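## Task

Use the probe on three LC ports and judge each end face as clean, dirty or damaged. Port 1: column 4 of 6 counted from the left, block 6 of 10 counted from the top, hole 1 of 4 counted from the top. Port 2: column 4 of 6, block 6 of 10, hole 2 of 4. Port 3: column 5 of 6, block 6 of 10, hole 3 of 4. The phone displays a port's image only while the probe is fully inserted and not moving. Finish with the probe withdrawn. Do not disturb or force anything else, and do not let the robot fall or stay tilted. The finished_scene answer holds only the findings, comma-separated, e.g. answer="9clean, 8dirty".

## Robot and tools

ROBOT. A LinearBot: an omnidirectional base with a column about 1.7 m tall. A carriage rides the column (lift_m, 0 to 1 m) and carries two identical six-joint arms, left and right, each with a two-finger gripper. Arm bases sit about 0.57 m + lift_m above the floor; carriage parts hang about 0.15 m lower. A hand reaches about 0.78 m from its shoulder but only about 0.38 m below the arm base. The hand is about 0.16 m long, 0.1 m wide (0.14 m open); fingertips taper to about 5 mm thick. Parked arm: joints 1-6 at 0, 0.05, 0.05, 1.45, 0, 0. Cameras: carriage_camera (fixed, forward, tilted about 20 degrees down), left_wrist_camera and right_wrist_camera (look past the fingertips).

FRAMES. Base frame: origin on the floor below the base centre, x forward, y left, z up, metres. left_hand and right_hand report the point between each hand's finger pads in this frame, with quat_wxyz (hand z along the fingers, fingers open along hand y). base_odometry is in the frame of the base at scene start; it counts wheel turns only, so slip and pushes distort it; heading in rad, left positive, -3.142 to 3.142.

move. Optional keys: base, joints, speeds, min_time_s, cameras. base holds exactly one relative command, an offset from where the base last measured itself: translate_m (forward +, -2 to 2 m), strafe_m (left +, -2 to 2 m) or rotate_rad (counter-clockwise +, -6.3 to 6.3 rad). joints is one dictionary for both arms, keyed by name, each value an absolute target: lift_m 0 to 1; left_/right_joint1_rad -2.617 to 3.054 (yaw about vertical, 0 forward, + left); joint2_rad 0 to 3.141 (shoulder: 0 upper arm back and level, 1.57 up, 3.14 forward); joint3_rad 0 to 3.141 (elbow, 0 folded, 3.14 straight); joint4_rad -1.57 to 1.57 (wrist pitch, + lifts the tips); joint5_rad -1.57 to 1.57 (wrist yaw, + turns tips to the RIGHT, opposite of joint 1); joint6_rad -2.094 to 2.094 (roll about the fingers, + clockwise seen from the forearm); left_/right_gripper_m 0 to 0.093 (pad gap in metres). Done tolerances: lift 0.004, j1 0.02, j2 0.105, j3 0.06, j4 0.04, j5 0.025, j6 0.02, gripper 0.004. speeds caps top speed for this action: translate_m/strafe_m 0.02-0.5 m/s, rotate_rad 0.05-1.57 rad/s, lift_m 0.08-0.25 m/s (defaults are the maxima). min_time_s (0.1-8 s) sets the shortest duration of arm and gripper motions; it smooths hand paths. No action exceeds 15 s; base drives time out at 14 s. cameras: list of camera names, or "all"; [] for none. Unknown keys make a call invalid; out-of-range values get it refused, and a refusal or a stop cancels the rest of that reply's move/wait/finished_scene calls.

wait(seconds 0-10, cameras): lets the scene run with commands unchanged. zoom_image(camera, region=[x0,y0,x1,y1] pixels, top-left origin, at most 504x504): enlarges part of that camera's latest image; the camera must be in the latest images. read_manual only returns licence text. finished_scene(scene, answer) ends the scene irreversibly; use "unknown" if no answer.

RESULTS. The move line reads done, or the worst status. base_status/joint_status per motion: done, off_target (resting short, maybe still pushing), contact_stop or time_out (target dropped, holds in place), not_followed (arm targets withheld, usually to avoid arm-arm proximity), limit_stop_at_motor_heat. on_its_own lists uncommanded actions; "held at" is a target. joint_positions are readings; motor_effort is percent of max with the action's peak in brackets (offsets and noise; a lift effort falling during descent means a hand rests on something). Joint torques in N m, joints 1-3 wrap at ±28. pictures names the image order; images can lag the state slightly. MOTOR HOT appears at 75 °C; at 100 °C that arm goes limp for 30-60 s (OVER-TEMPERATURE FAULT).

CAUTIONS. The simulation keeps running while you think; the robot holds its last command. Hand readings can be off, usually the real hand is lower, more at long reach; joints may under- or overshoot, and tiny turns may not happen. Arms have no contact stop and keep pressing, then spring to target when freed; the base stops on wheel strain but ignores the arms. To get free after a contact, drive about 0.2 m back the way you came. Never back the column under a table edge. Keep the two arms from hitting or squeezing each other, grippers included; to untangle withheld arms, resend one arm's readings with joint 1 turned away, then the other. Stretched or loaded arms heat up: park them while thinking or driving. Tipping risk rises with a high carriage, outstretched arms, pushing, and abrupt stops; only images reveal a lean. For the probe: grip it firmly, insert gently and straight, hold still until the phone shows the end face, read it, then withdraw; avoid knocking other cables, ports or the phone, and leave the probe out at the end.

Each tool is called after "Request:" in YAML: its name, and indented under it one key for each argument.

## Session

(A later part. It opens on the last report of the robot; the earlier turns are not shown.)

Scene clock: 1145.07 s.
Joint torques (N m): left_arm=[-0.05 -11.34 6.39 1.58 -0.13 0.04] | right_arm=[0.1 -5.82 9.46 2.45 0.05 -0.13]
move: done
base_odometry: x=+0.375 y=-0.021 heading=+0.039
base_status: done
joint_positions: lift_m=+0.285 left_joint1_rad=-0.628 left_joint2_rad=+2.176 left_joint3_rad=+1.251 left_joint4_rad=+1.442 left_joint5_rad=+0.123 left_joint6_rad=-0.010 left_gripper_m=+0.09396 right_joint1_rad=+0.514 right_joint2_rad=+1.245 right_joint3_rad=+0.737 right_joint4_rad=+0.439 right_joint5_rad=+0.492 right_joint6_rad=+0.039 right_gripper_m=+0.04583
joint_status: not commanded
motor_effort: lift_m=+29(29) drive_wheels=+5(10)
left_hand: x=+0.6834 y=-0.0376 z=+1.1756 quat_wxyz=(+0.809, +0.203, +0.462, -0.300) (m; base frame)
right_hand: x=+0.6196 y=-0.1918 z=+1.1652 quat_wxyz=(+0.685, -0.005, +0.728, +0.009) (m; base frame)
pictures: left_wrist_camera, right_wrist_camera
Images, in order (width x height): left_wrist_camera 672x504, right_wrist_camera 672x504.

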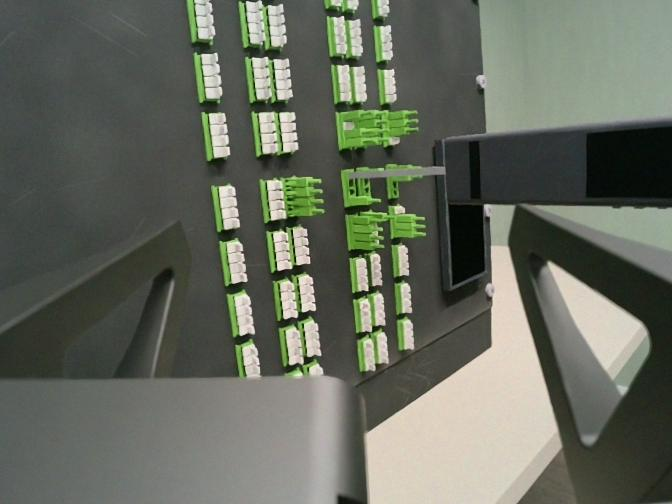

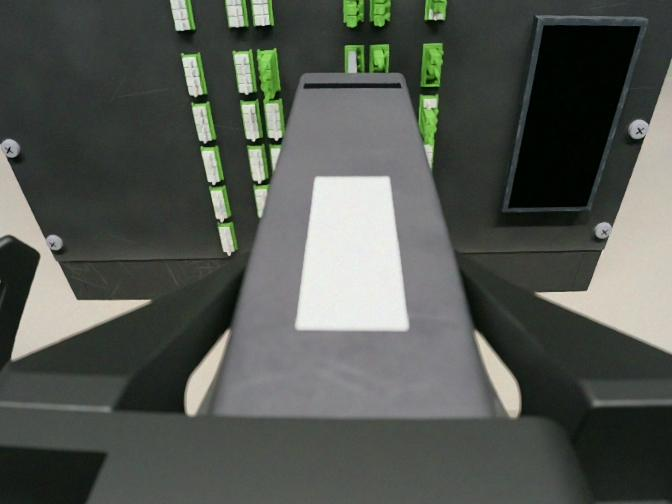

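Request:
move:
  base: {"translate_m":0.002}
  speeds: {"translate_m":0.02}
  cameras: ["right_wrist_camera","left_wrist_camera"]

Request:
zoom_image:
  camera: "right_wrist_camera"
  region: [320, 0, 400, 80]

Request:
zoom_image:
  camera: "left_wrist_camera"
  region: [330, 145, 390, 205]

Scene clock: 1152.33 s.
Joint torques (N m): left_arm=[0.09 -11.59 6.52 1.6 -0.11 0.06] | right_arm=[0.17 -5.86 9.42 2.45 0.09 -0.17]
move: done
base_odometry: x=+0.377 y=-0.021 heading=+0.038
base_status: done
joint_positions: lift_m=+0.285 left_joint1_rad=-0.628 left_joint2_rad=+2.176 left_joint3_rad=+1.251 left_joint4_rad=+1.441 left_joint5_rad=+0.123 left_joint6_rad=-0.010 left_gripper_m=+0.09396 right_joint1_rad=+0.514 right_joint2_rad=+1.245 right_joint3_rad=+0.737 right_joint4_rad=+0.439 right_joint5_rad=+0.490 right_joint6_rad=+0.039 right_gripper_m=+0.04583
joint_status: not commanded
motor_effort: lift_m=+29(29) drive_wheels=+8(12)
left_hand: x=+0.6834 y=-0.0377 z=+1.1756 quat_wxyz=(+0.809, +0.203, +0.462, -0.300) (m; base frame)
right_hand: x=+0.6196 y=-0.1914 z=+1.1653 quat_wxyz=(+0.685, -0.006, +0.728, +0.010) (m; base frame)
pictures: left_wrist_camera, right_wrist_camera
Images, in order (width x height): left_wrist_camera 672x504, right_wrist_camera 672x504.

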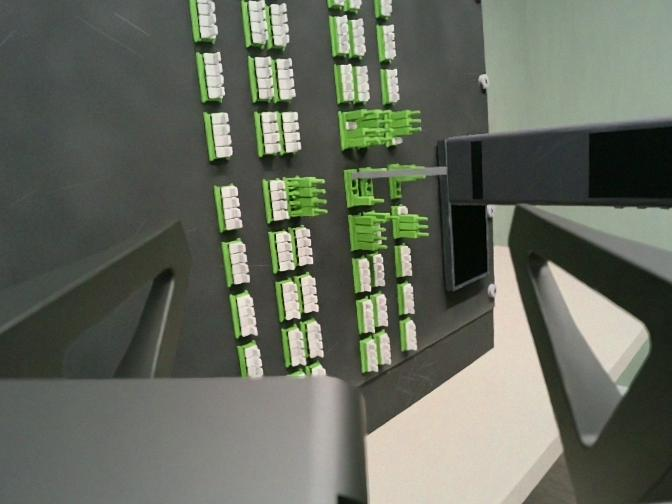

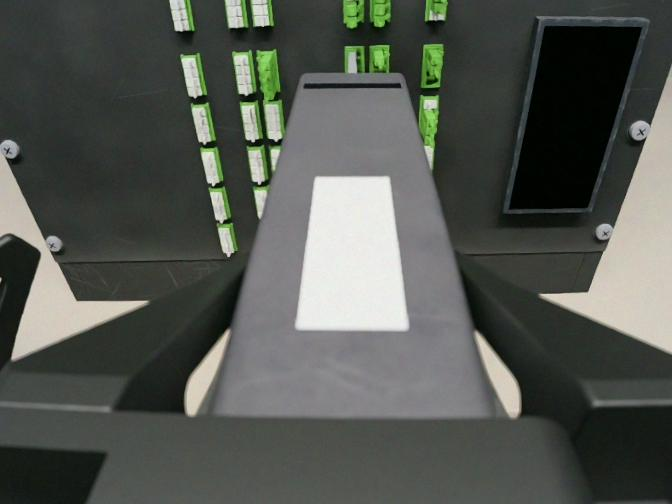

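Scaled by 6.300 from the camera's 672x504 image, which has a finer 960x720 frame.

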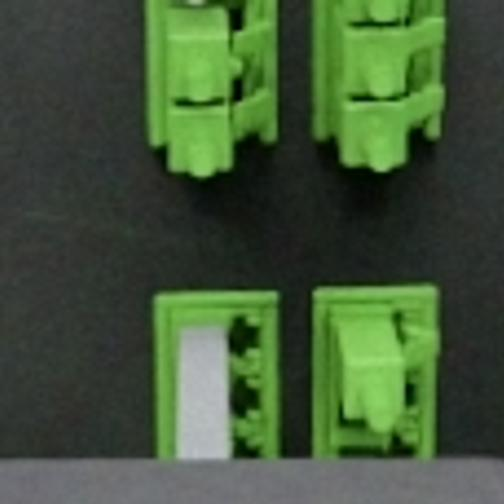

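Scaled by 8.400 from the camera's 672x504 image, which has a finer 960x720 frame.

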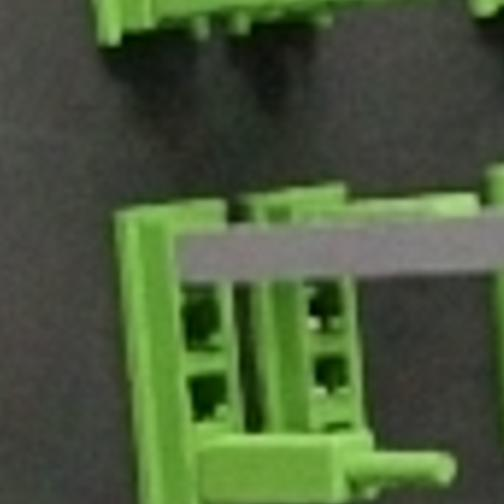

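In. Continue.

Request:
move:
  base: {"translate_m":0.003}
  speeds: {"translate_m":0.02}
  cameras: []

Request:
move:
  base: {"translate_m":0.003}
  speeds: {"translate_m":0.02}
  cameras: ["right_wrist_camera","left_wrist_camera"]

Request:
zoom_image:
  camera: "right_wrist_camera"
  region: [320, 0, 400, 80]

Request:
zoom_image:
  camera: "left_wrist_camera"
  region: [330, 145, 390, 205]

Scene clock: 1160.93 s.
Joint torques (N m): left_arm=[0.06 -11.47 6.48 1.57 -0.11 0.06] | right_arm=[0.13 -5.81 9.43 2.45 0.13 -0.16]
move: done
base_odometry: x=+0.380 y=-0.021 heading=+0.037
base_status: done
joint_positions: lift_m=+0.285 left_joint1_rad=-0.628 left_joint2_rad=+2.176 left_joint3_rad=+1.251 left_joint4_rad=+1.441 left_joint5_rad=+0.123 left_joint6_rad=-0.010 left_gripper_m=+0.09396 right_joint1_rad=+0.514 right_joint2_rad=+1.245 right_joint3_rad=+0.737 right_joint4_rad=+0.439 right_joint5_rad=+0.490 right_joint6_rad=+0.039 right_gripper_m=+0.04583
joint_status: not commanded
motor_effort: lift_m=+29(29) drive_wheels=+12(16)
left_hand: x=+0.6834 y=-0.0377 z=+1.1756 quat_wxyz=(+0.809, +0.203, +0.462, -0.300) (m; base frame)
right_hand: x=+0.6196 y=-0.1913 z=+1.1652 quat_wxyz=(+0.685, -0.006, +0.728, +0.010) (m; base frame)
pictures: none
No camera images: "cameras" was empty.

Scene clock: 1161.60 s.
Joint torques (N m): left_arm=[0.08 -11.58 6.56 1.57 -0.11 0.02] | right_arm=[0.06 -5.93 9.4 2.44 0.06 -0.19]
move: done
base_odometry: x=+0.383 y=-0.022 heading=+0.036
base_status: done
joint_positions: lift_m=+0.285 left_joint1_rad=-0.628 left_joint2_rad=+2.176 left_joint3_rad=+1.251 left_joint4_rad=+1.441 left_joint5_rad=+0.123 left_joint6_rad=-0.010 left_gripper_m=+0.09396 right_joint1_rad=+0.514 right_joint2_rad=+1.245 right_joint3_rad=+0.737 right_joint4_rad=+0.439 right_joint5_rad=+0.489 right_joint6_rad=+0.039 right_gripper_m=+0.04583
joint_status: not commanded
motor_effort: lift_m=+29(29) drive_wheels=+11(17)
left_hand: x=+0.6834 y=-0.0377 z=+1.1756 quat_wxyz=(+0.809, +0.203, +0.462, -0.300) (m; base frame)
right_hand: x=+0.6196 y=-0.1912 z=+1.1653 quat_wxyz=(+0.685, -0.006, +0.728, +0.010) (m; base frame)
pictures: left_wrist_camera, right_wrist_camera
Images, in order (width x height): left_wrist_camera 672x504, right_wrist_camera 672x504.

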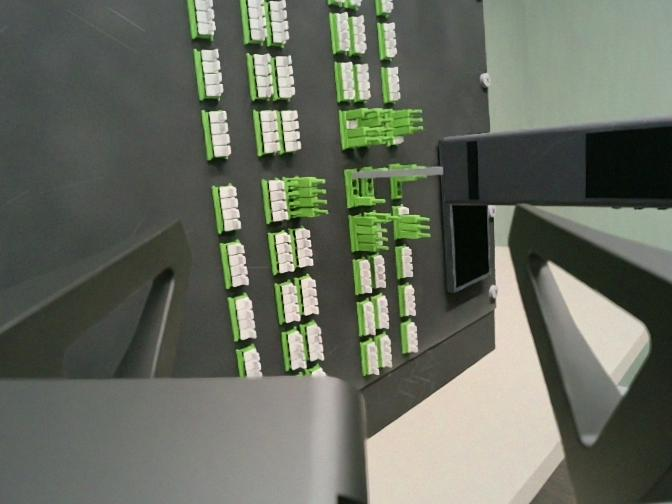

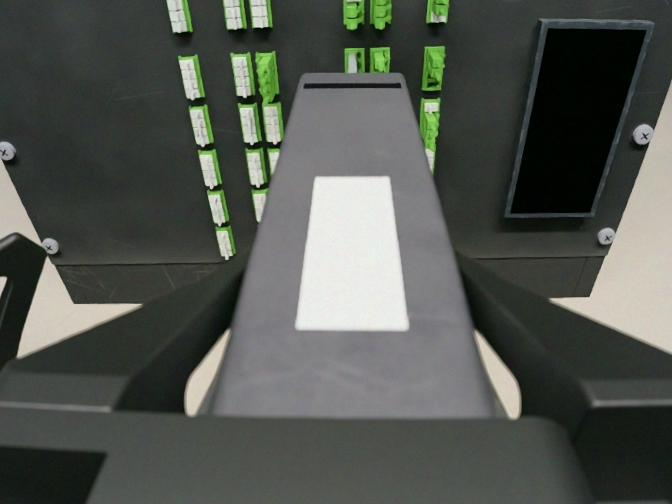

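Scaled by 6.300 from the camera's 672x504 image, which has a finer 960x720 frame.

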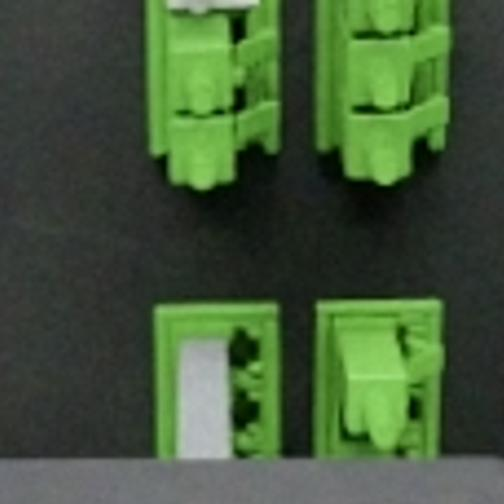

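Scaled by 8.400 from the camera's 672x504 image, which has a finer 960x720 frame.

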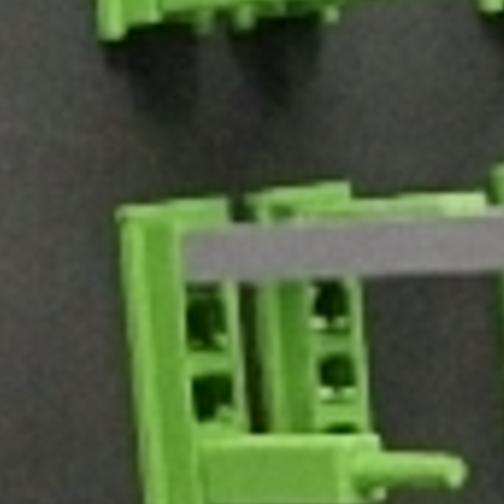

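Request:
move:
  base: {"translate_m":0.002}
  speeds: {"translate_m":0.02}
  cameras: ["right_wrist_camera"]

Request:
zoom_image:
  camera: "right_wrist_camera"
  region: [490, 0, 660, 220]

Scene clock: 1170.00 s.
Joint torques (N m): left_arm=[0.08 -11.38 6.52 1.54 -0.11 0.08] | right_arm=[0.25 -5.87 9.48 2.46 0.1 -0.14]
move: done
base_odometry: x=+0.385 y=-0.022 heading=+0.035
base_status: done
joint_positions: lift_m=+0.285 left_joint1_rad=-0.628 left_joint2_rad=+2.176 left_joint3_rad=+1.251 left_joint4_rad=+1.440 left_joint5_rad=+0.123 left_joint6_rad=-0.010 left_gripper_m=+0.09396 right_joint1_rad=+0.514 right_joint2_rad=+1.245 right_joint3_rad=+0.737 right_joint4_rad=+0.439 right_joint5_rad=+0.486 right_joint6_rad=+0.039 right_gripper_m=+0.04583
joint_status: not commanded
motor_effort: lift_m=+29(29) drive_wheels=+11(17)
left_hand: x=+0.6835 y=-0.0377 z=+1.1754 quat_wxyz=(+0.809, +0.203, +0.463, -0.300) (m; base frame)
right_hand: x=+0.6195 y=-0.1906 z=+1.1652 quat_wxyz=(+0.685, -0.007, +0.728, +0.011) (m; base frame)
pictures: right_wrist_camera
Images, in order (width x height): right_wrist_camera 672x504.

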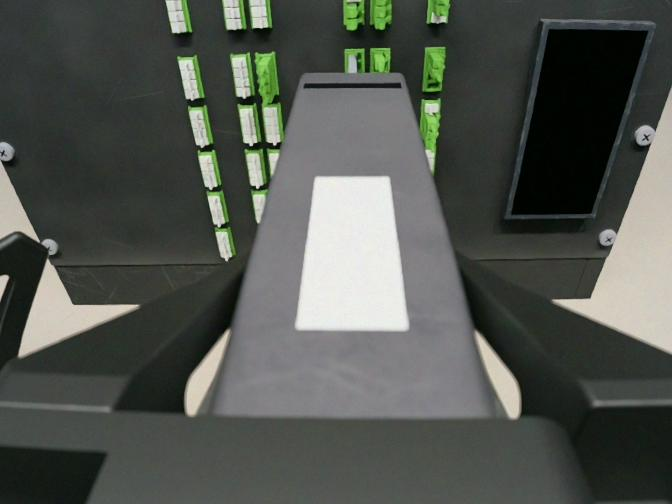

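Scaled by 2.291 from the camera's 672x504 image, which has a finer 960x720 frame.

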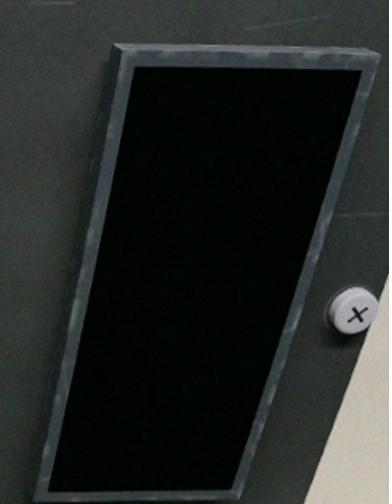

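Request:
move:
  base: {"translate_m":0.002}
  speeds: {"translate_m":0.02}
  cameras: ["right_wrist_camera"]

Request:
wait:
  seconds: 2
  cameras: ["right_wrist_camera"]

Request:
zoom_image:
  camera: "right_wrist_camera"
  region: [490, 0, 660, 220]

Scene clock: 1176.43 s.
Joint torques (N m): left_arm=[0.08 -11.54 6.61 1.57 -0.13 0.04] | right_arm=[0.18 -5.75 9.42 2.44 0.19 -0.2]
move: done
base_odometry: x=+0.387 y=-0.022 heading=+0.034
base_status: done
joint_positions: lift_m=+0.285 left_joint1_rad=-0.628 left_joint2_rad=+2.176 left_joint3_rad=+1.251 left_joint4_rad=+1.440 left_joint5_rad=+0.123 left_joint6_rad=-0.010 left_gripper_m=+0.09396 right_joint1_rad=+0.514 right_joint2_rad=+1.245 right_joint3_rad=+0.737 right_joint4_rad=+0.439 right_joint5_rad=+0.484 right_joint6_rad=+0.039 right_gripper_m=+0.04583
joint_status: not commanded
motor_effort: lift_m=+29(29) drive_wheels=+11(16)
left_hand: x=+0.6835 y=-0.0377 z=+1.1754 quat_wxyz=(+0.809, +0.203, +0.463, -0.300) (m; base frame)
right_hand: x=+0.6195 y=-0.1902 z=+1.1652 quat_wxyz=(+0.685, -0.008, +0.728, +0.012) (m; base frame)
pictures: right_wrist_camera
Images, in order (width x height): right_wrist_camera 672x504.

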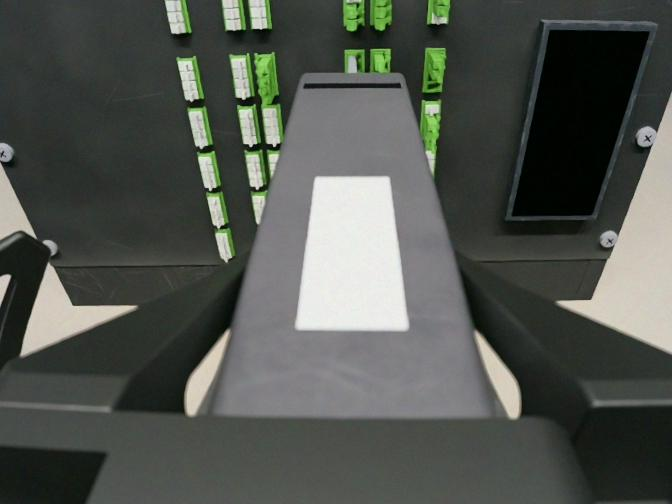

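Scene clock: 1178.43 s.
Joint torques (N m): left_arm=[-0.05 -11.44 6.52 1.59 -0.14 0.07] | right_arm=[0.21 -5.83 9.44 2.44 0.16 -0.18]
base_odometry: x=+0.387 y=-0.022 heading=+0.034
base_status: done
joint_positions: lift_m=+0.285 left_joint1_rad=-0.628 left_joint2_rad=+2.176 left_joint3_rad=+1.251 left_joint4_rad=+1.440 left_joint5_rad=+0.123 left_joint6_rad=-0.010 left_gripper_m=+0.09396 right_joint1_rad=+0.514 right_joint2_rad=+1.245 right_joint3_rad=+0.737 right_joint4_rad=+0.439 right_joint5_rad=+0.484 right_joint6_rad=+0.039 right_gripper_m=+0.04583
joint_status: not commanded
motor_effort: lift_m=+29(29) drive_wheels=+12(16)
left_hand: x=+0.6835 y=-0.0377 z=+1.1754 quat_wxyz=(+0.809, +0.203, +0.463, -0.300) (m; base frame)
right_hand: x=+0.6195 y=-0.1902 z=+1.1652 quat_wxyz=(+0.685, -0.008, +0.728, +0.012) (m; base frame)
wait: 2.00 s; at rest by 0.27 s
pictures: right_wrist_camera
Images, in order (width x height): right_wrist_camera 672x504.

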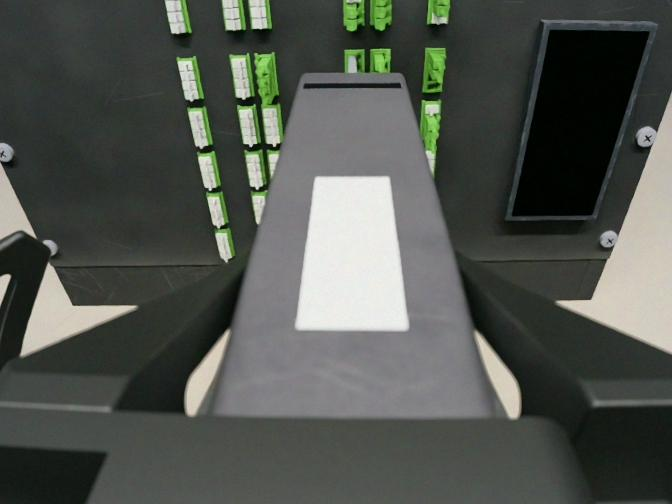

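Scaled by 2.291 from the camera's 672x504 image, which has a finer 960x720 frame.

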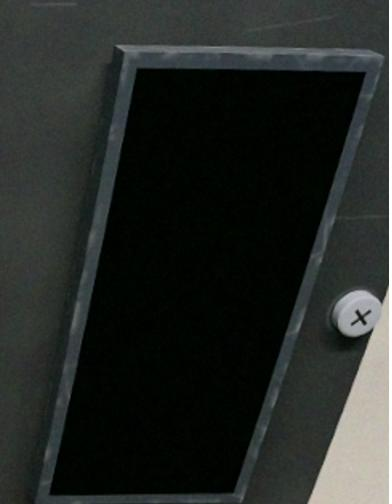

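Request:
zoom_image:
  camera: "right_wrist_camera"
  region: [320, 0, 400, 80]

Request:
move:
  base: {"translate_m":0.002}
  speeds: {"translate_m":0.02}
  cameras: ["right_wrist_camera","left_wrist_camera"]

Request:
zoom_image:
  camera: "right_wrist_camera"
  region: [320, 0, 400, 80]

Request:
zoom_image:
  camera: "left_wrist_camera"
  region: [330, 145, 390, 205]

Scaled by 6.300 from the camera's 672x504 image, which has a finer 960x720 frame.

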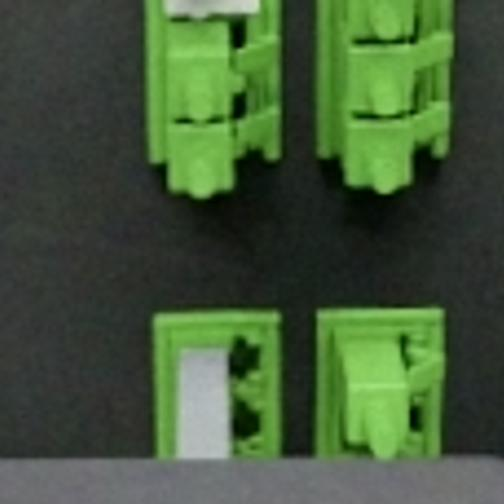

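Scene clock: 1186.77 s.
Joint torques (N m): left_arm=[-0.03 -11.47 6.52 1.6 -0.11 0.07] | right_arm=[0.25 -5.74 9.36 2.44 0.17 -0.16]
move: done
base_odometry: x=+0.389 y=-0.022 heading=+0.033
base_status: done
joint_positions: lift_m=+0.285 left_joint1_rad=-0.628 left_joint2_rad=+2.176 left_joint3_rad=+1.251 left_joint4_rad=+1.440 left_joint5_rad=+0.123 left_joint6_rad=-0.010 left_gripper_m=+0.09396 right_joint1_rad=+0.515 right_joint2_rad=+1.245 right_joint3_rad=+0.737 right_joint4_rad=+0.439 right_joint5_rad=+0.483 right_joint6_rad=+0.039 right_gripper_m=+0.04583
joint_status: not commanded
motor_effort: lift_m=+29(29) drive_wheels=+12(18)
left_hand: x=+0.6835 y=-0.0377 z=+1.1754 quat_wxyz=(+0.809, +0.203, +0.463, -0.300) (m; base frame)
right_hand: x=+0.6194 y=-0.1895 z=+1.1652 quat_wxyz=(+0.685, -0.009, +0.728, +0.013) (m; base frame)
pictures: left_wrist_camera, right_wrist_camera
Images, in order (width x height): left_wrist_camera 672x504, right_wrist_camera 672x504.

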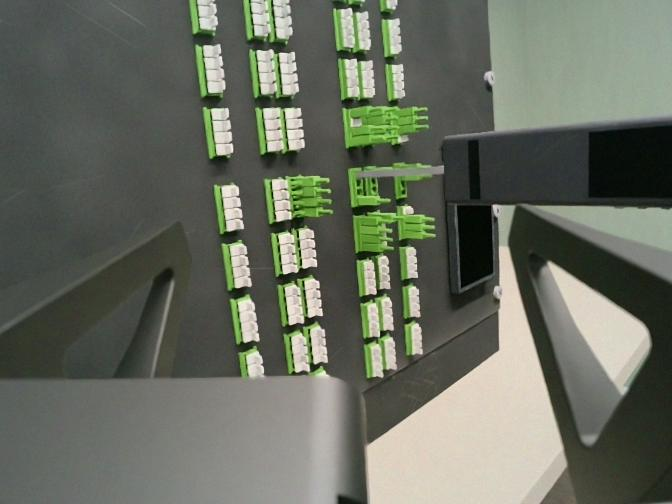

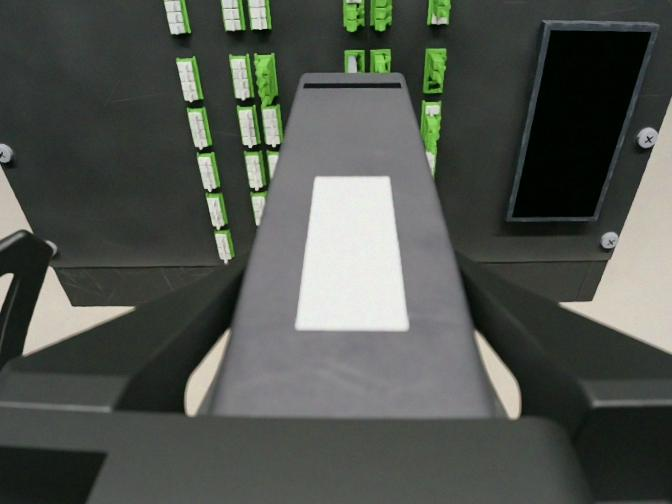

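Scaled by 6.300 from the camera's 672x504 image, which has a finer 960x720 frame.

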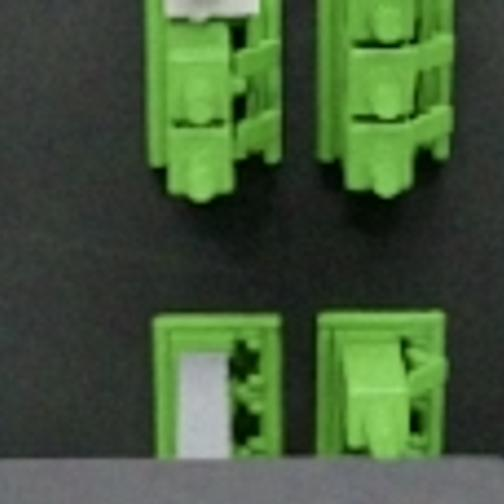

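Scaled by 8.400 from the camera's 672x504 image, which has a finer 960x720 frame.

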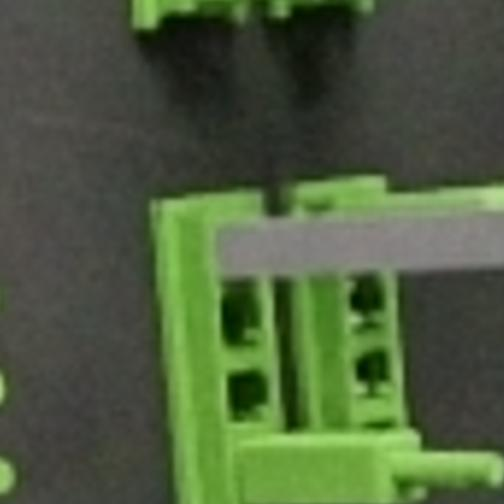

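Request:
move:
  base: {"translate_m":0.002}
  speeds: {"translate_m":0.02}
  cameras: []

Request:
wait:
  seconds: 2
  cameras: ["right_wrist_camera"]

Request:
zoom_image:
  camera: "right_wrist_camera"
  region: [320, 0, 400, 80]

Scene clock: 1195.57 s.
Joint torques (N m): left_arm=[-0.05 -11.45 6.61 1.56 -0.12 0.07] | right_arm=[-0.32 -5.64 9.46 2.51 0.13 -0.16]
move: done
base_odometry: x=+0.390 y=-0.023 heading=+0.032
base_status: done
joint_positions: lift_m=+0.285 left_joint1_rad=-0.628 left_joint2_rad=+2.176 left_joint3_rad=+1.251 left_joint4_rad=+1.441 left_joint5_rad=+0.123 left_joint6_rad=-0.010 left_gripper_m=+0.09396 right_joint1_rad=+0.520 right_joint2_rad=+1.242 right_joint3_rad=+0.737 right_joint4_rad=+0.435 right_joint5_rad=+0.487 right_joint6_rad=+0.039 right_gripper_m=+0.04583
joint_status: not commanded
motor_effort: lift_m=+29(29) drive_wheels=+11(15)
left_hand: x=+0.6834 y=-0.0377 z=+1.1755 quat_wxyz=(+0.809, +0.203, +0.463, -0.300) (m; base frame)
right_hand: x=+0.6183 y=-0.1884 z=+1.1654 quat_wxyz=(+0.685, -0.009, +0.728, +0.013) (m; base frame)
pictures: none
No camera images: "cameras" was empty.

Scene clock: 1197.57 s.
Joint torques (N m): left_arm=[0.02 -11.48 6.63 1.58 -0.12 0.05] | right_arm=[-0.43 -5.55 9.5 2.49 0.12 -0.16]
base_odometry: x=+0.390 y=-0.023 heading=+0.032
base_status: done
joint_positions: lift_m=+0.285 left_joint1_rad=-0.628 left_joint2_rad=+2.176 left_joint3_rad=+1.251 left_joint4_rad=+1.441 left_joint5_rad=+0.123 left_joint6_rad=-0.010 left_gripper_m=+0.09396 right_joint1_rad=+0.520 right_joint2_rad=+1.242 right_joint3_rad=+0.737 right_joint4_rad=+0.435 right_joint5_rad=+0.487 right_joint6_rad=+0.039 right_gripper_m=+0.04583
joint_status: not commanded
motor_effort: lift_m=+29(29) drive_wheels=+12(15)
left_hand: x=+0.6834 y=-0.0377 z=+1.1755 quat_wxyz=(+0.809, +0.203, +0.463, -0.300) (m; base frame)
right_hand: x=+0.6183 y=-0.1884 z=+1.1654 quat_wxyz=(+0.685, -0.009, +0.728, +0.013) (m; base frame)
wait: 2.00 s; at rest by 0.27 s
pictures: right_wrist_camera
Images, in order (width x height): right_wrist_camera 672x504.

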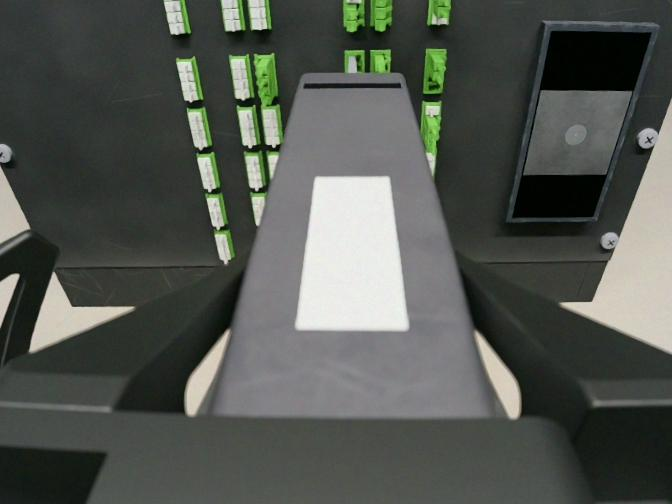

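Scaled by 6.300 from the camera's 672x504 image, which has a finer 960x720 frame.

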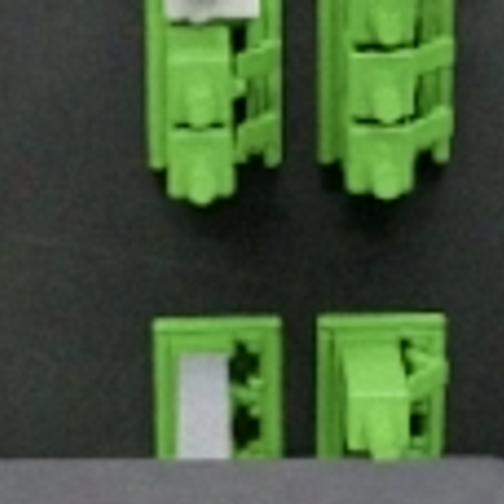

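Picture.

Request:
zoom_image:
  camera: "right_wrist_camera"
  region: [515, 80, 645, 185]

Request:
zoom_image:
  camera: "right_wrist_camera"
  region: [555, 112, 600, 157]

Scaled by 3.877 from the camera's 672x504 image, which has a finer 960x720 frame.

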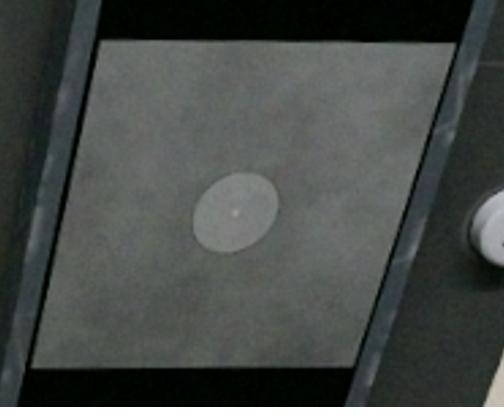

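Scaled by 11.200 from the camera's 672x504 image, which has a finer 960x720 frame.

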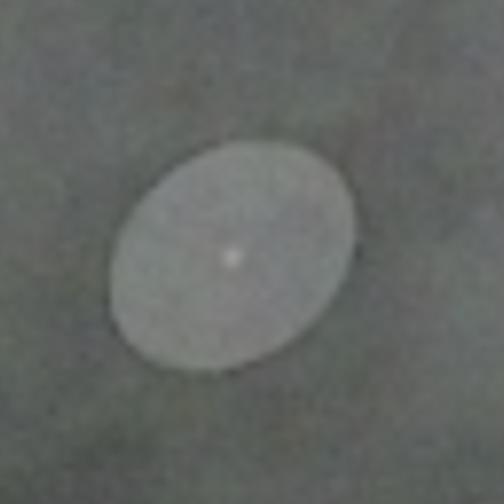

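Request:
move:
  base: {"translate_m":-0.004}
  speeds: {"translate_m":0.02}
  cameras: []

Request:
move:
  base: {"translate_m":-0.014}
  speeds: {"translate_m":0.02}
  cameras: ["right_wrist_camera","left_wrist_camera"]

Request:
zoom_image:
  camera: "right_wrist_camera"
  region: [320, 0, 400, 80]

Request:
zoom_image:
  camera: "left_wrist_camera"
  region: [330, 145, 390, 205]

Scene clock: 1209.67 s.
Joint torques (N m): left_arm=[-0.08 -11.33 6.48 1.56 -0.12 -0.01] | right_arm=[-0.35 -5.63 9.43 2.5 0.11 -0.18]
move: done
base_odometry: x=+0.386 y=-0.023 heading=+0.032
base_status: done
joint_positions: lift_m=+0.285 left_joint1_rad=-0.628 left_joint2_rad=+2.176 left_joint3_rad=+1.251 left_joint4_rad=+1.441 left_joint5_rad=+0.123 left_joint6_rad=-0.010 left_gripper_m=+0.09396 right_joint1_rad=+0.520 right_joint2_rad=+1.242 right_joint3_rad=+0.737 right_joint4_rad=+0.436 right_joint5_rad=+0.488 right_joint6_rad=+0.039 right_gripper_m=+0.04583
joint_status: not commanded
motor_effort: lift_m=+29(29) drive_wheels=+4(12)
left_hand: x=+0.6834 y=-0.0377 z=+1.1755 quat_wxyz=(+0.809, +0.203, +0.463, -0.300) (m; base frame)
right_hand: x=+0.6183 y=-0.1885 z=+1.1656 quat_wxyz=(+0.685, -0.009, +0.728, +0.013) (m; base frame)
pictures: none
No camera images: "cameras" was empty.

Scene clock: 1210.87 s.
Joint torques (N m): left_arm=[0.1 -11.6 6.53 1.59 -0.1 0.02] | right_arm=[-0.25 -5.53 9.46 2.5 0.1 -0.14]
move: done
base_odometry: x=+0.373 y=-0.023 heading=+0.033
base_status: done
joint_positions: lift_m=+0.285 left_joint1_rad=-0.628 left_joint2_rad=+2.176 left_joint3_rad=+1.251 left_joint4_rad=+1.441 left_joint5_rad=+0.123 left_joint6_rad=-0.010 left_gripper_m=+0.09396 right_joint1_rad=+0.520 right_joint2_rad=+1.242 right_joint3_rad=+0.737 right_joint4_rad=+0.435 right_joint5_rad=+0.489 right_joint6_rad=+0.039 right_gripper_m=+0.04583
joint_status: not commanded
motor_effort: lift_m=+29(29) drive_wheels=-9(13)
left_hand: x=+0.6834 y=-0.0377 z=+1.1755 quat_wxyz=(+0.809, +0.203, +0.463, -0.300) (m; base frame)
right_hand: x=+0.6184 y=-0.1890 z=+1.1654 quat_wxyz=(+0.685, -0.009, +0.728, +0.012) (m; base frame)
pictures: left_wrist_camera, right_wrist_camera
Images, in order (width x height): left_wrist_camera 672x504, right_wrist_camera 672x504.

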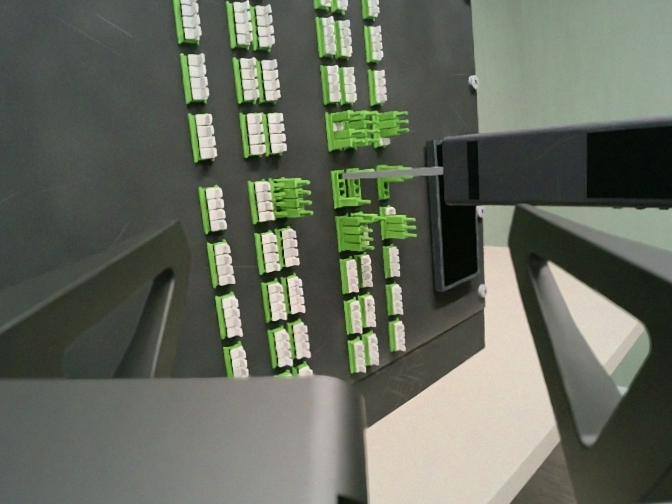

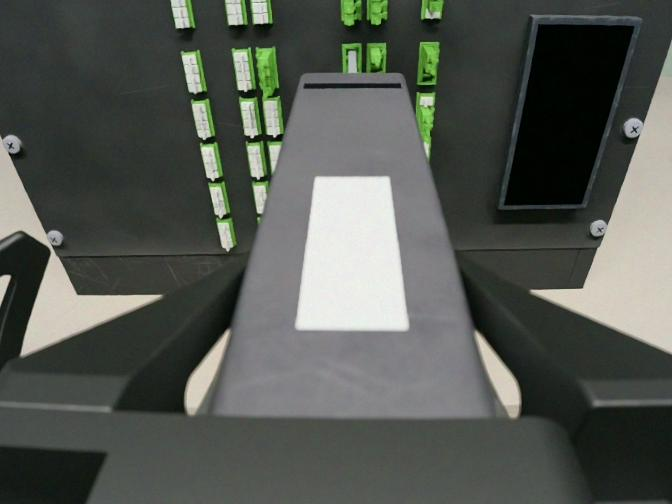

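Scaled by 6.300 from the camera's 672x504 image, which has a finer 960x720 frame.

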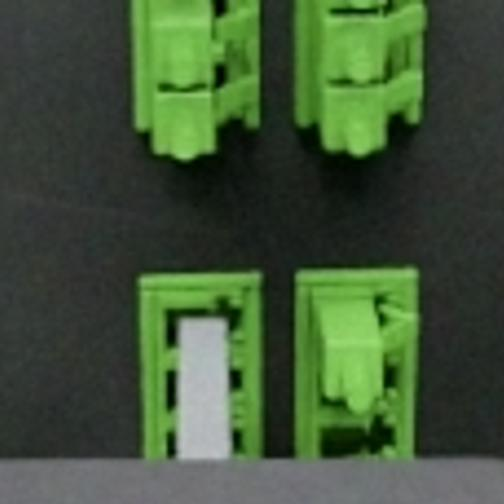

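Scaled by 8.400 from the camera's 672x504 image, which has a finer 960x720 frame.

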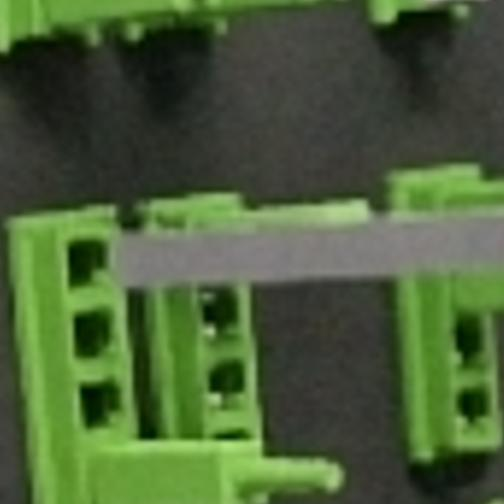

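Request:
move:
  base: {"translate_m":0.001}
  joints: {"lift_m":0.2788,"right_joint1_rad":0.530}
  speeds: {"lift_m":0.08,"translate_m":0.02}
  cameras: ["right_wrist_camera","left_wrist_camera"]

Request:
zoom_image:
  camera: "right_wrist_camera"
  region: [320, 0, 400, 80]

Request:
zoom_image:
  camera: "left_wrist_camera"
  region: [330, 145, 390, 205]

Scene clock: 1224.87 s.
Joint torques (N m): left_arm=[-0.01 -11.48 6.37 1.59 -0.13 0.06] | right_arm=[0.91 -5.7 9.29 2.48 0.1 -0.13]
move: done
base_odometry: x=+0.374 y=-0.023 heading=+0.033
base_status: done
joint_positions: lift_m=+0.279 left_joint1_rad=-0.628 left_joint2_rad=+2.177 left_joint3_rad=+1.251 left_joint4_rad=+1.440 left_joint5_rad=+0.123 left_joint6_rad=-0.010 left_gripper_m=+0.09396 right_joint1_rad=+0.523 right_joint2_rad=+1.244 right_joint3_rad=+0.737 right_joint4_rad=+0.434 right_joint5_rad=+0.489 right_joint6_rad=+0.039 right_gripper_m=+0.04583
joint_status: all done
motor_effort: lift_m=+27(27) drive_wheels=-1(12)
left_hand: x=+0.6838 y=-0.0380 z=+1.1688 quat_wxyz=(+0.809, +0.204, +0.463, -0.300) (m; base frame)
right_hand: x=+0.6182 y=-0.1876 z=+1.1586 quat_wxyz=(+0.684, -0.010, +0.729, +0.013) (m; base frame)
pictures: left_wrist_camera, right_wrist_camera
Images, in order (width x height): left_wrist_camera 672x504, right_wrist_camera 672x504.

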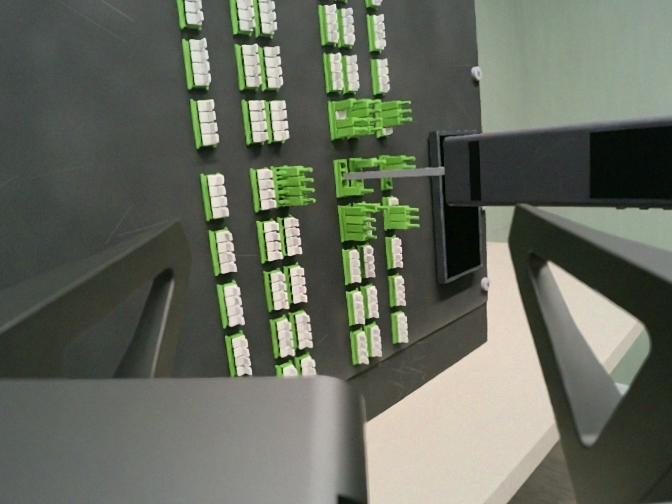

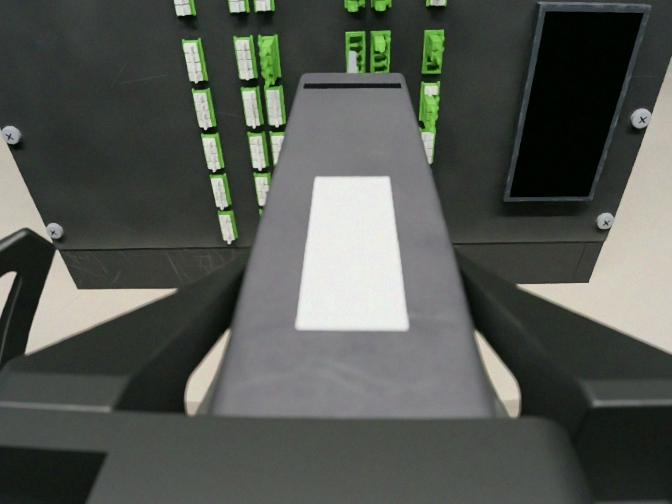

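Scaled by 6.300 from the camera's 672x504 image, which has a finer 960x720 frame.

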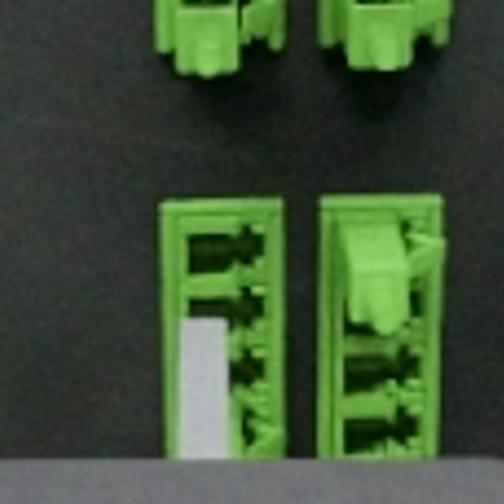

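Scaled by 8.400 from the camera's 672x504 image, which has a finer 960x720 frame.

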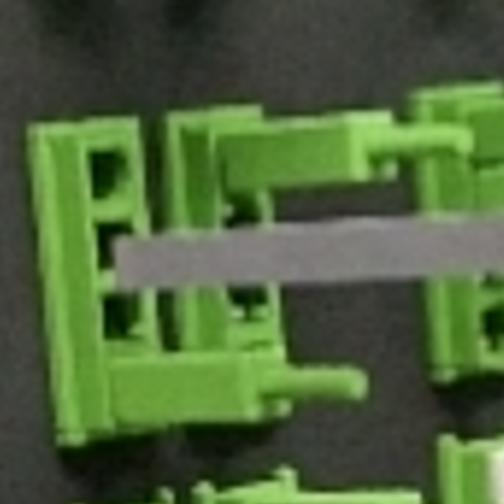

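Request:
move:
  joints: {"right_joint1_rad":0.522,"right_joint4_rad":0.493,"right_joint5_rad":0.4985}
  cameras: ["right_wrist_camera","left_wrist_camera"]

Request:
zoom_image:
  camera: "right_wrist_camera"
  region: [320, 0, 400, 80]

Request:
zoom_image:
  camera: "left_wrist_camera"
  region: [330, 145, 390, 205]

Scene clock: 1234.43 s.
Joint torques (N m): left_arm=[-0.01 -11.67 6.52 1.58 -0.09 0.04] | right_arm=[0.24 -5.64 9.44 2.54 0.12 -0.19]
move: off_target
base_odometry: x=+0.374 y=-0.023 heading=+0.033
base_status: not commanded
joint_positions: lift_m=+0.279 left_joint1_rad=-0.628 left_joint2_rad=+2.177 left_joint3_rad=+1.251 left_joint4_rad=+1.440 left_joint5_rad=+0.123 left_joint6_rad=-0.010 left_gripper_m=+0.09396 right_joint1_rad=+0.523 right_joint2_rad=+1.244 right_joint3_rad=+0.737 right_joint4_rad=+0.434 right_joint5_rad=+0.490 right_joint6_rad=+0.039 right_gripper_m=+0.04583
joint_status: right_joint4_rad off_target (ended at +0.434, target +0.493); the others done
motor_effort: lift_m=+27(27) drive_wheels=-1(1)
left_hand: x=+0.6838 y=-0.0380 z=+1.1688 quat_wxyz=(+0.809, +0.204, +0.463, -0.300) (m; base frame)
right_hand: x=+0.6182 y=-0.1877 z=+1.1586 quat_wxyz=(+0.684, -0.010, +0.729, +0.013) (m; base frame)
pictures: left_wrist_camera, right_wrist_camera
Images, in order (width x height): left_wrist_camera 672x504, right_wrist_camera 672x504.

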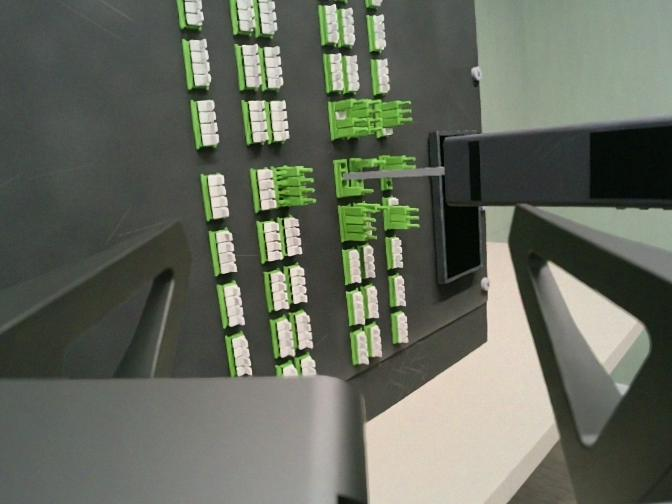

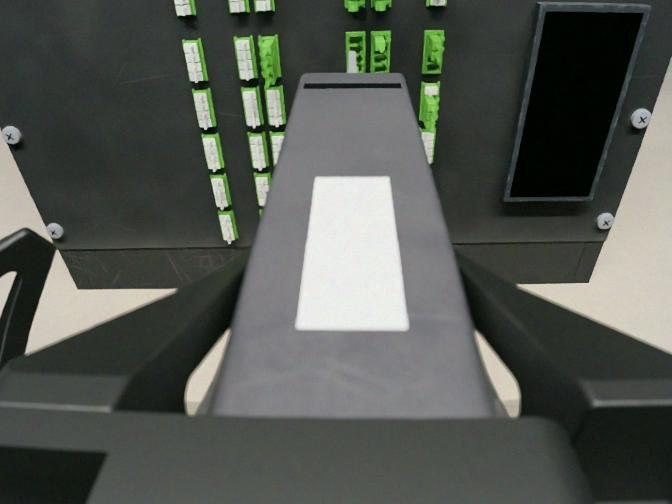

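Scaled by 6.300 from the camera's 672x504 image, which has a finer 960x720 frame.

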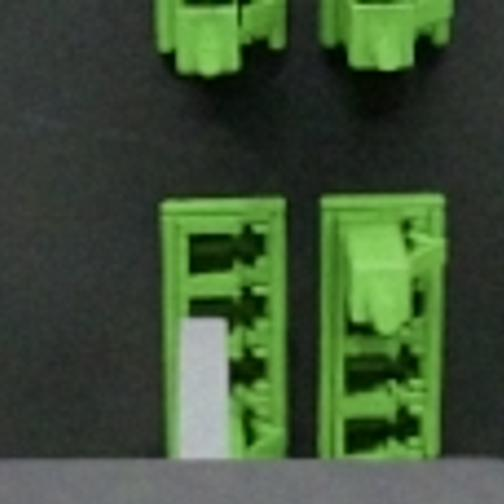

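Scaled by 8.400 from the camera's 672x504 image, which has a finer 960x720 frame.

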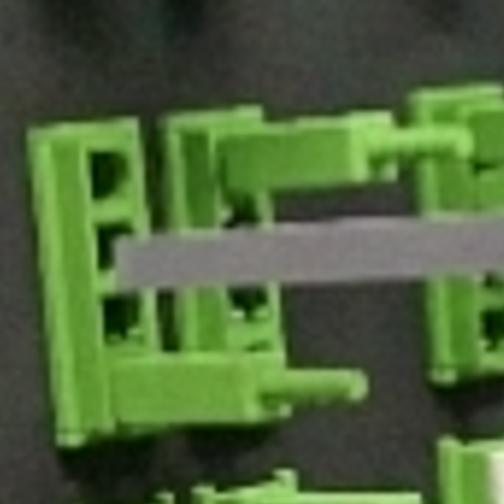

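Request:
move:
  joints: {"right_joint4_rad":0.498,"right_joint5_rad":0.501}
  cameras: ["right_wrist_camera","left_wrist_camera"]

Request:
zoom_image:
  camera: "right_wrist_camera"
  region: [320, 0, 400, 80]

Request:
zoom_image:
  camera: "left_wrist_camera"
  region: [330, 145, 390, 205]

Scene clock: 1241.03 s.
Joint torques (N m): left_arm=[0.08 -11.54 6.45 1.58 -0.11 0.07] | right_arm=[0.13 -5.71 9.48 2.57 0.16 -0.16]
move: off_target
base_odometry: x=+0.374 y=-0.023 heading=+0.033
base_status: not commanded
joint_positions: lift_m=+0.279 left_joint1_rad=-0.628 left_joint2_rad=+2.177 left_joint3_rad=+1.251 left_joint4_rad=+1.440 left_joint5_rad=+0.123 left_joint6_rad=-0.010 left_gripper_m=+0.09396 right_joint1_rad=+0.523 right_joint2_rad=+1.244 right_joint3_rad=+0.737 right_joint4_rad=+0.437 right_joint5_rad=+0.492 right_joint6_rad=+0.039 right_gripper_m=+0.04583
joint_status: right_joint4_rad off_target (ended at +0.437, target +0.498); the others done
motor_effort: lift_m=+27(27) drive_wheels=-1(1)
left_hand: x=+0.6838 y=-0.0380 z=+1.1688 quat_wxyz=(+0.809, +0.204, +0.463, -0.300) (m; base frame)
right_hand: x=+0.6182 y=-0.1880 z=+1.1591 quat_wxyz=(+0.685, -0.009, +0.729, +0.012) (m; base frame)
pictures: left_wrist_camera, right_wrist_camera
Images, in order (width x height): left_wrist_camera 672x504, right_wrist_camera 672x504.

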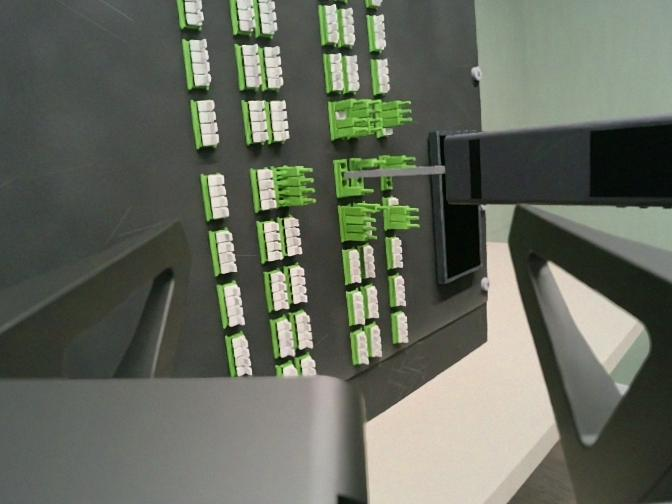

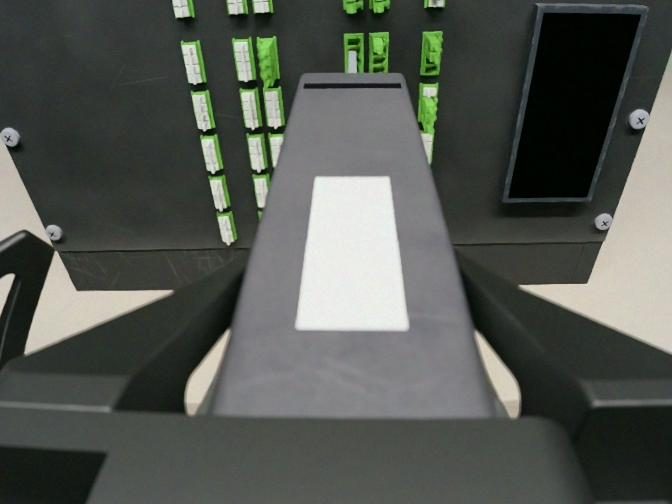

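Scaled by 6.300 from the camera's 672x504 image, which has a finer 960x720 frame.

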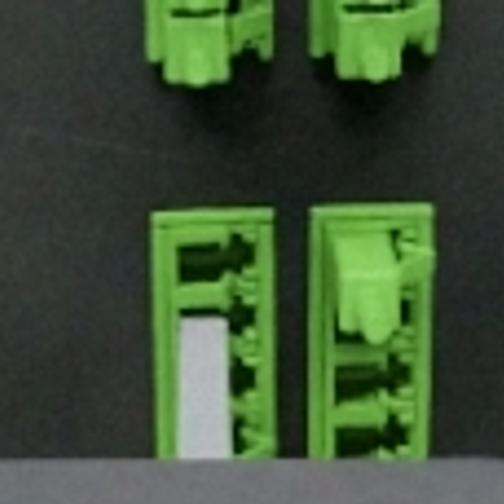

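Scaled by 8.400 from the camera's 672x504 image, which has a finer 960x720 frame.

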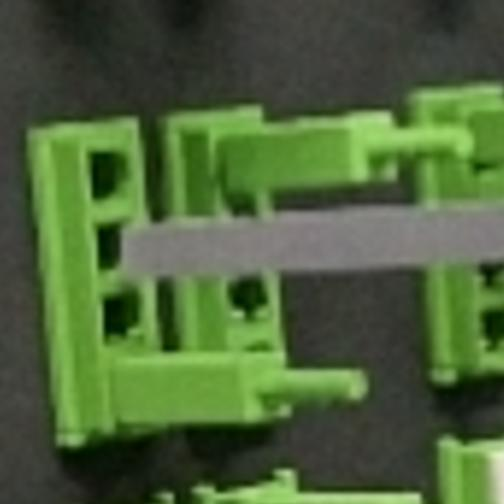

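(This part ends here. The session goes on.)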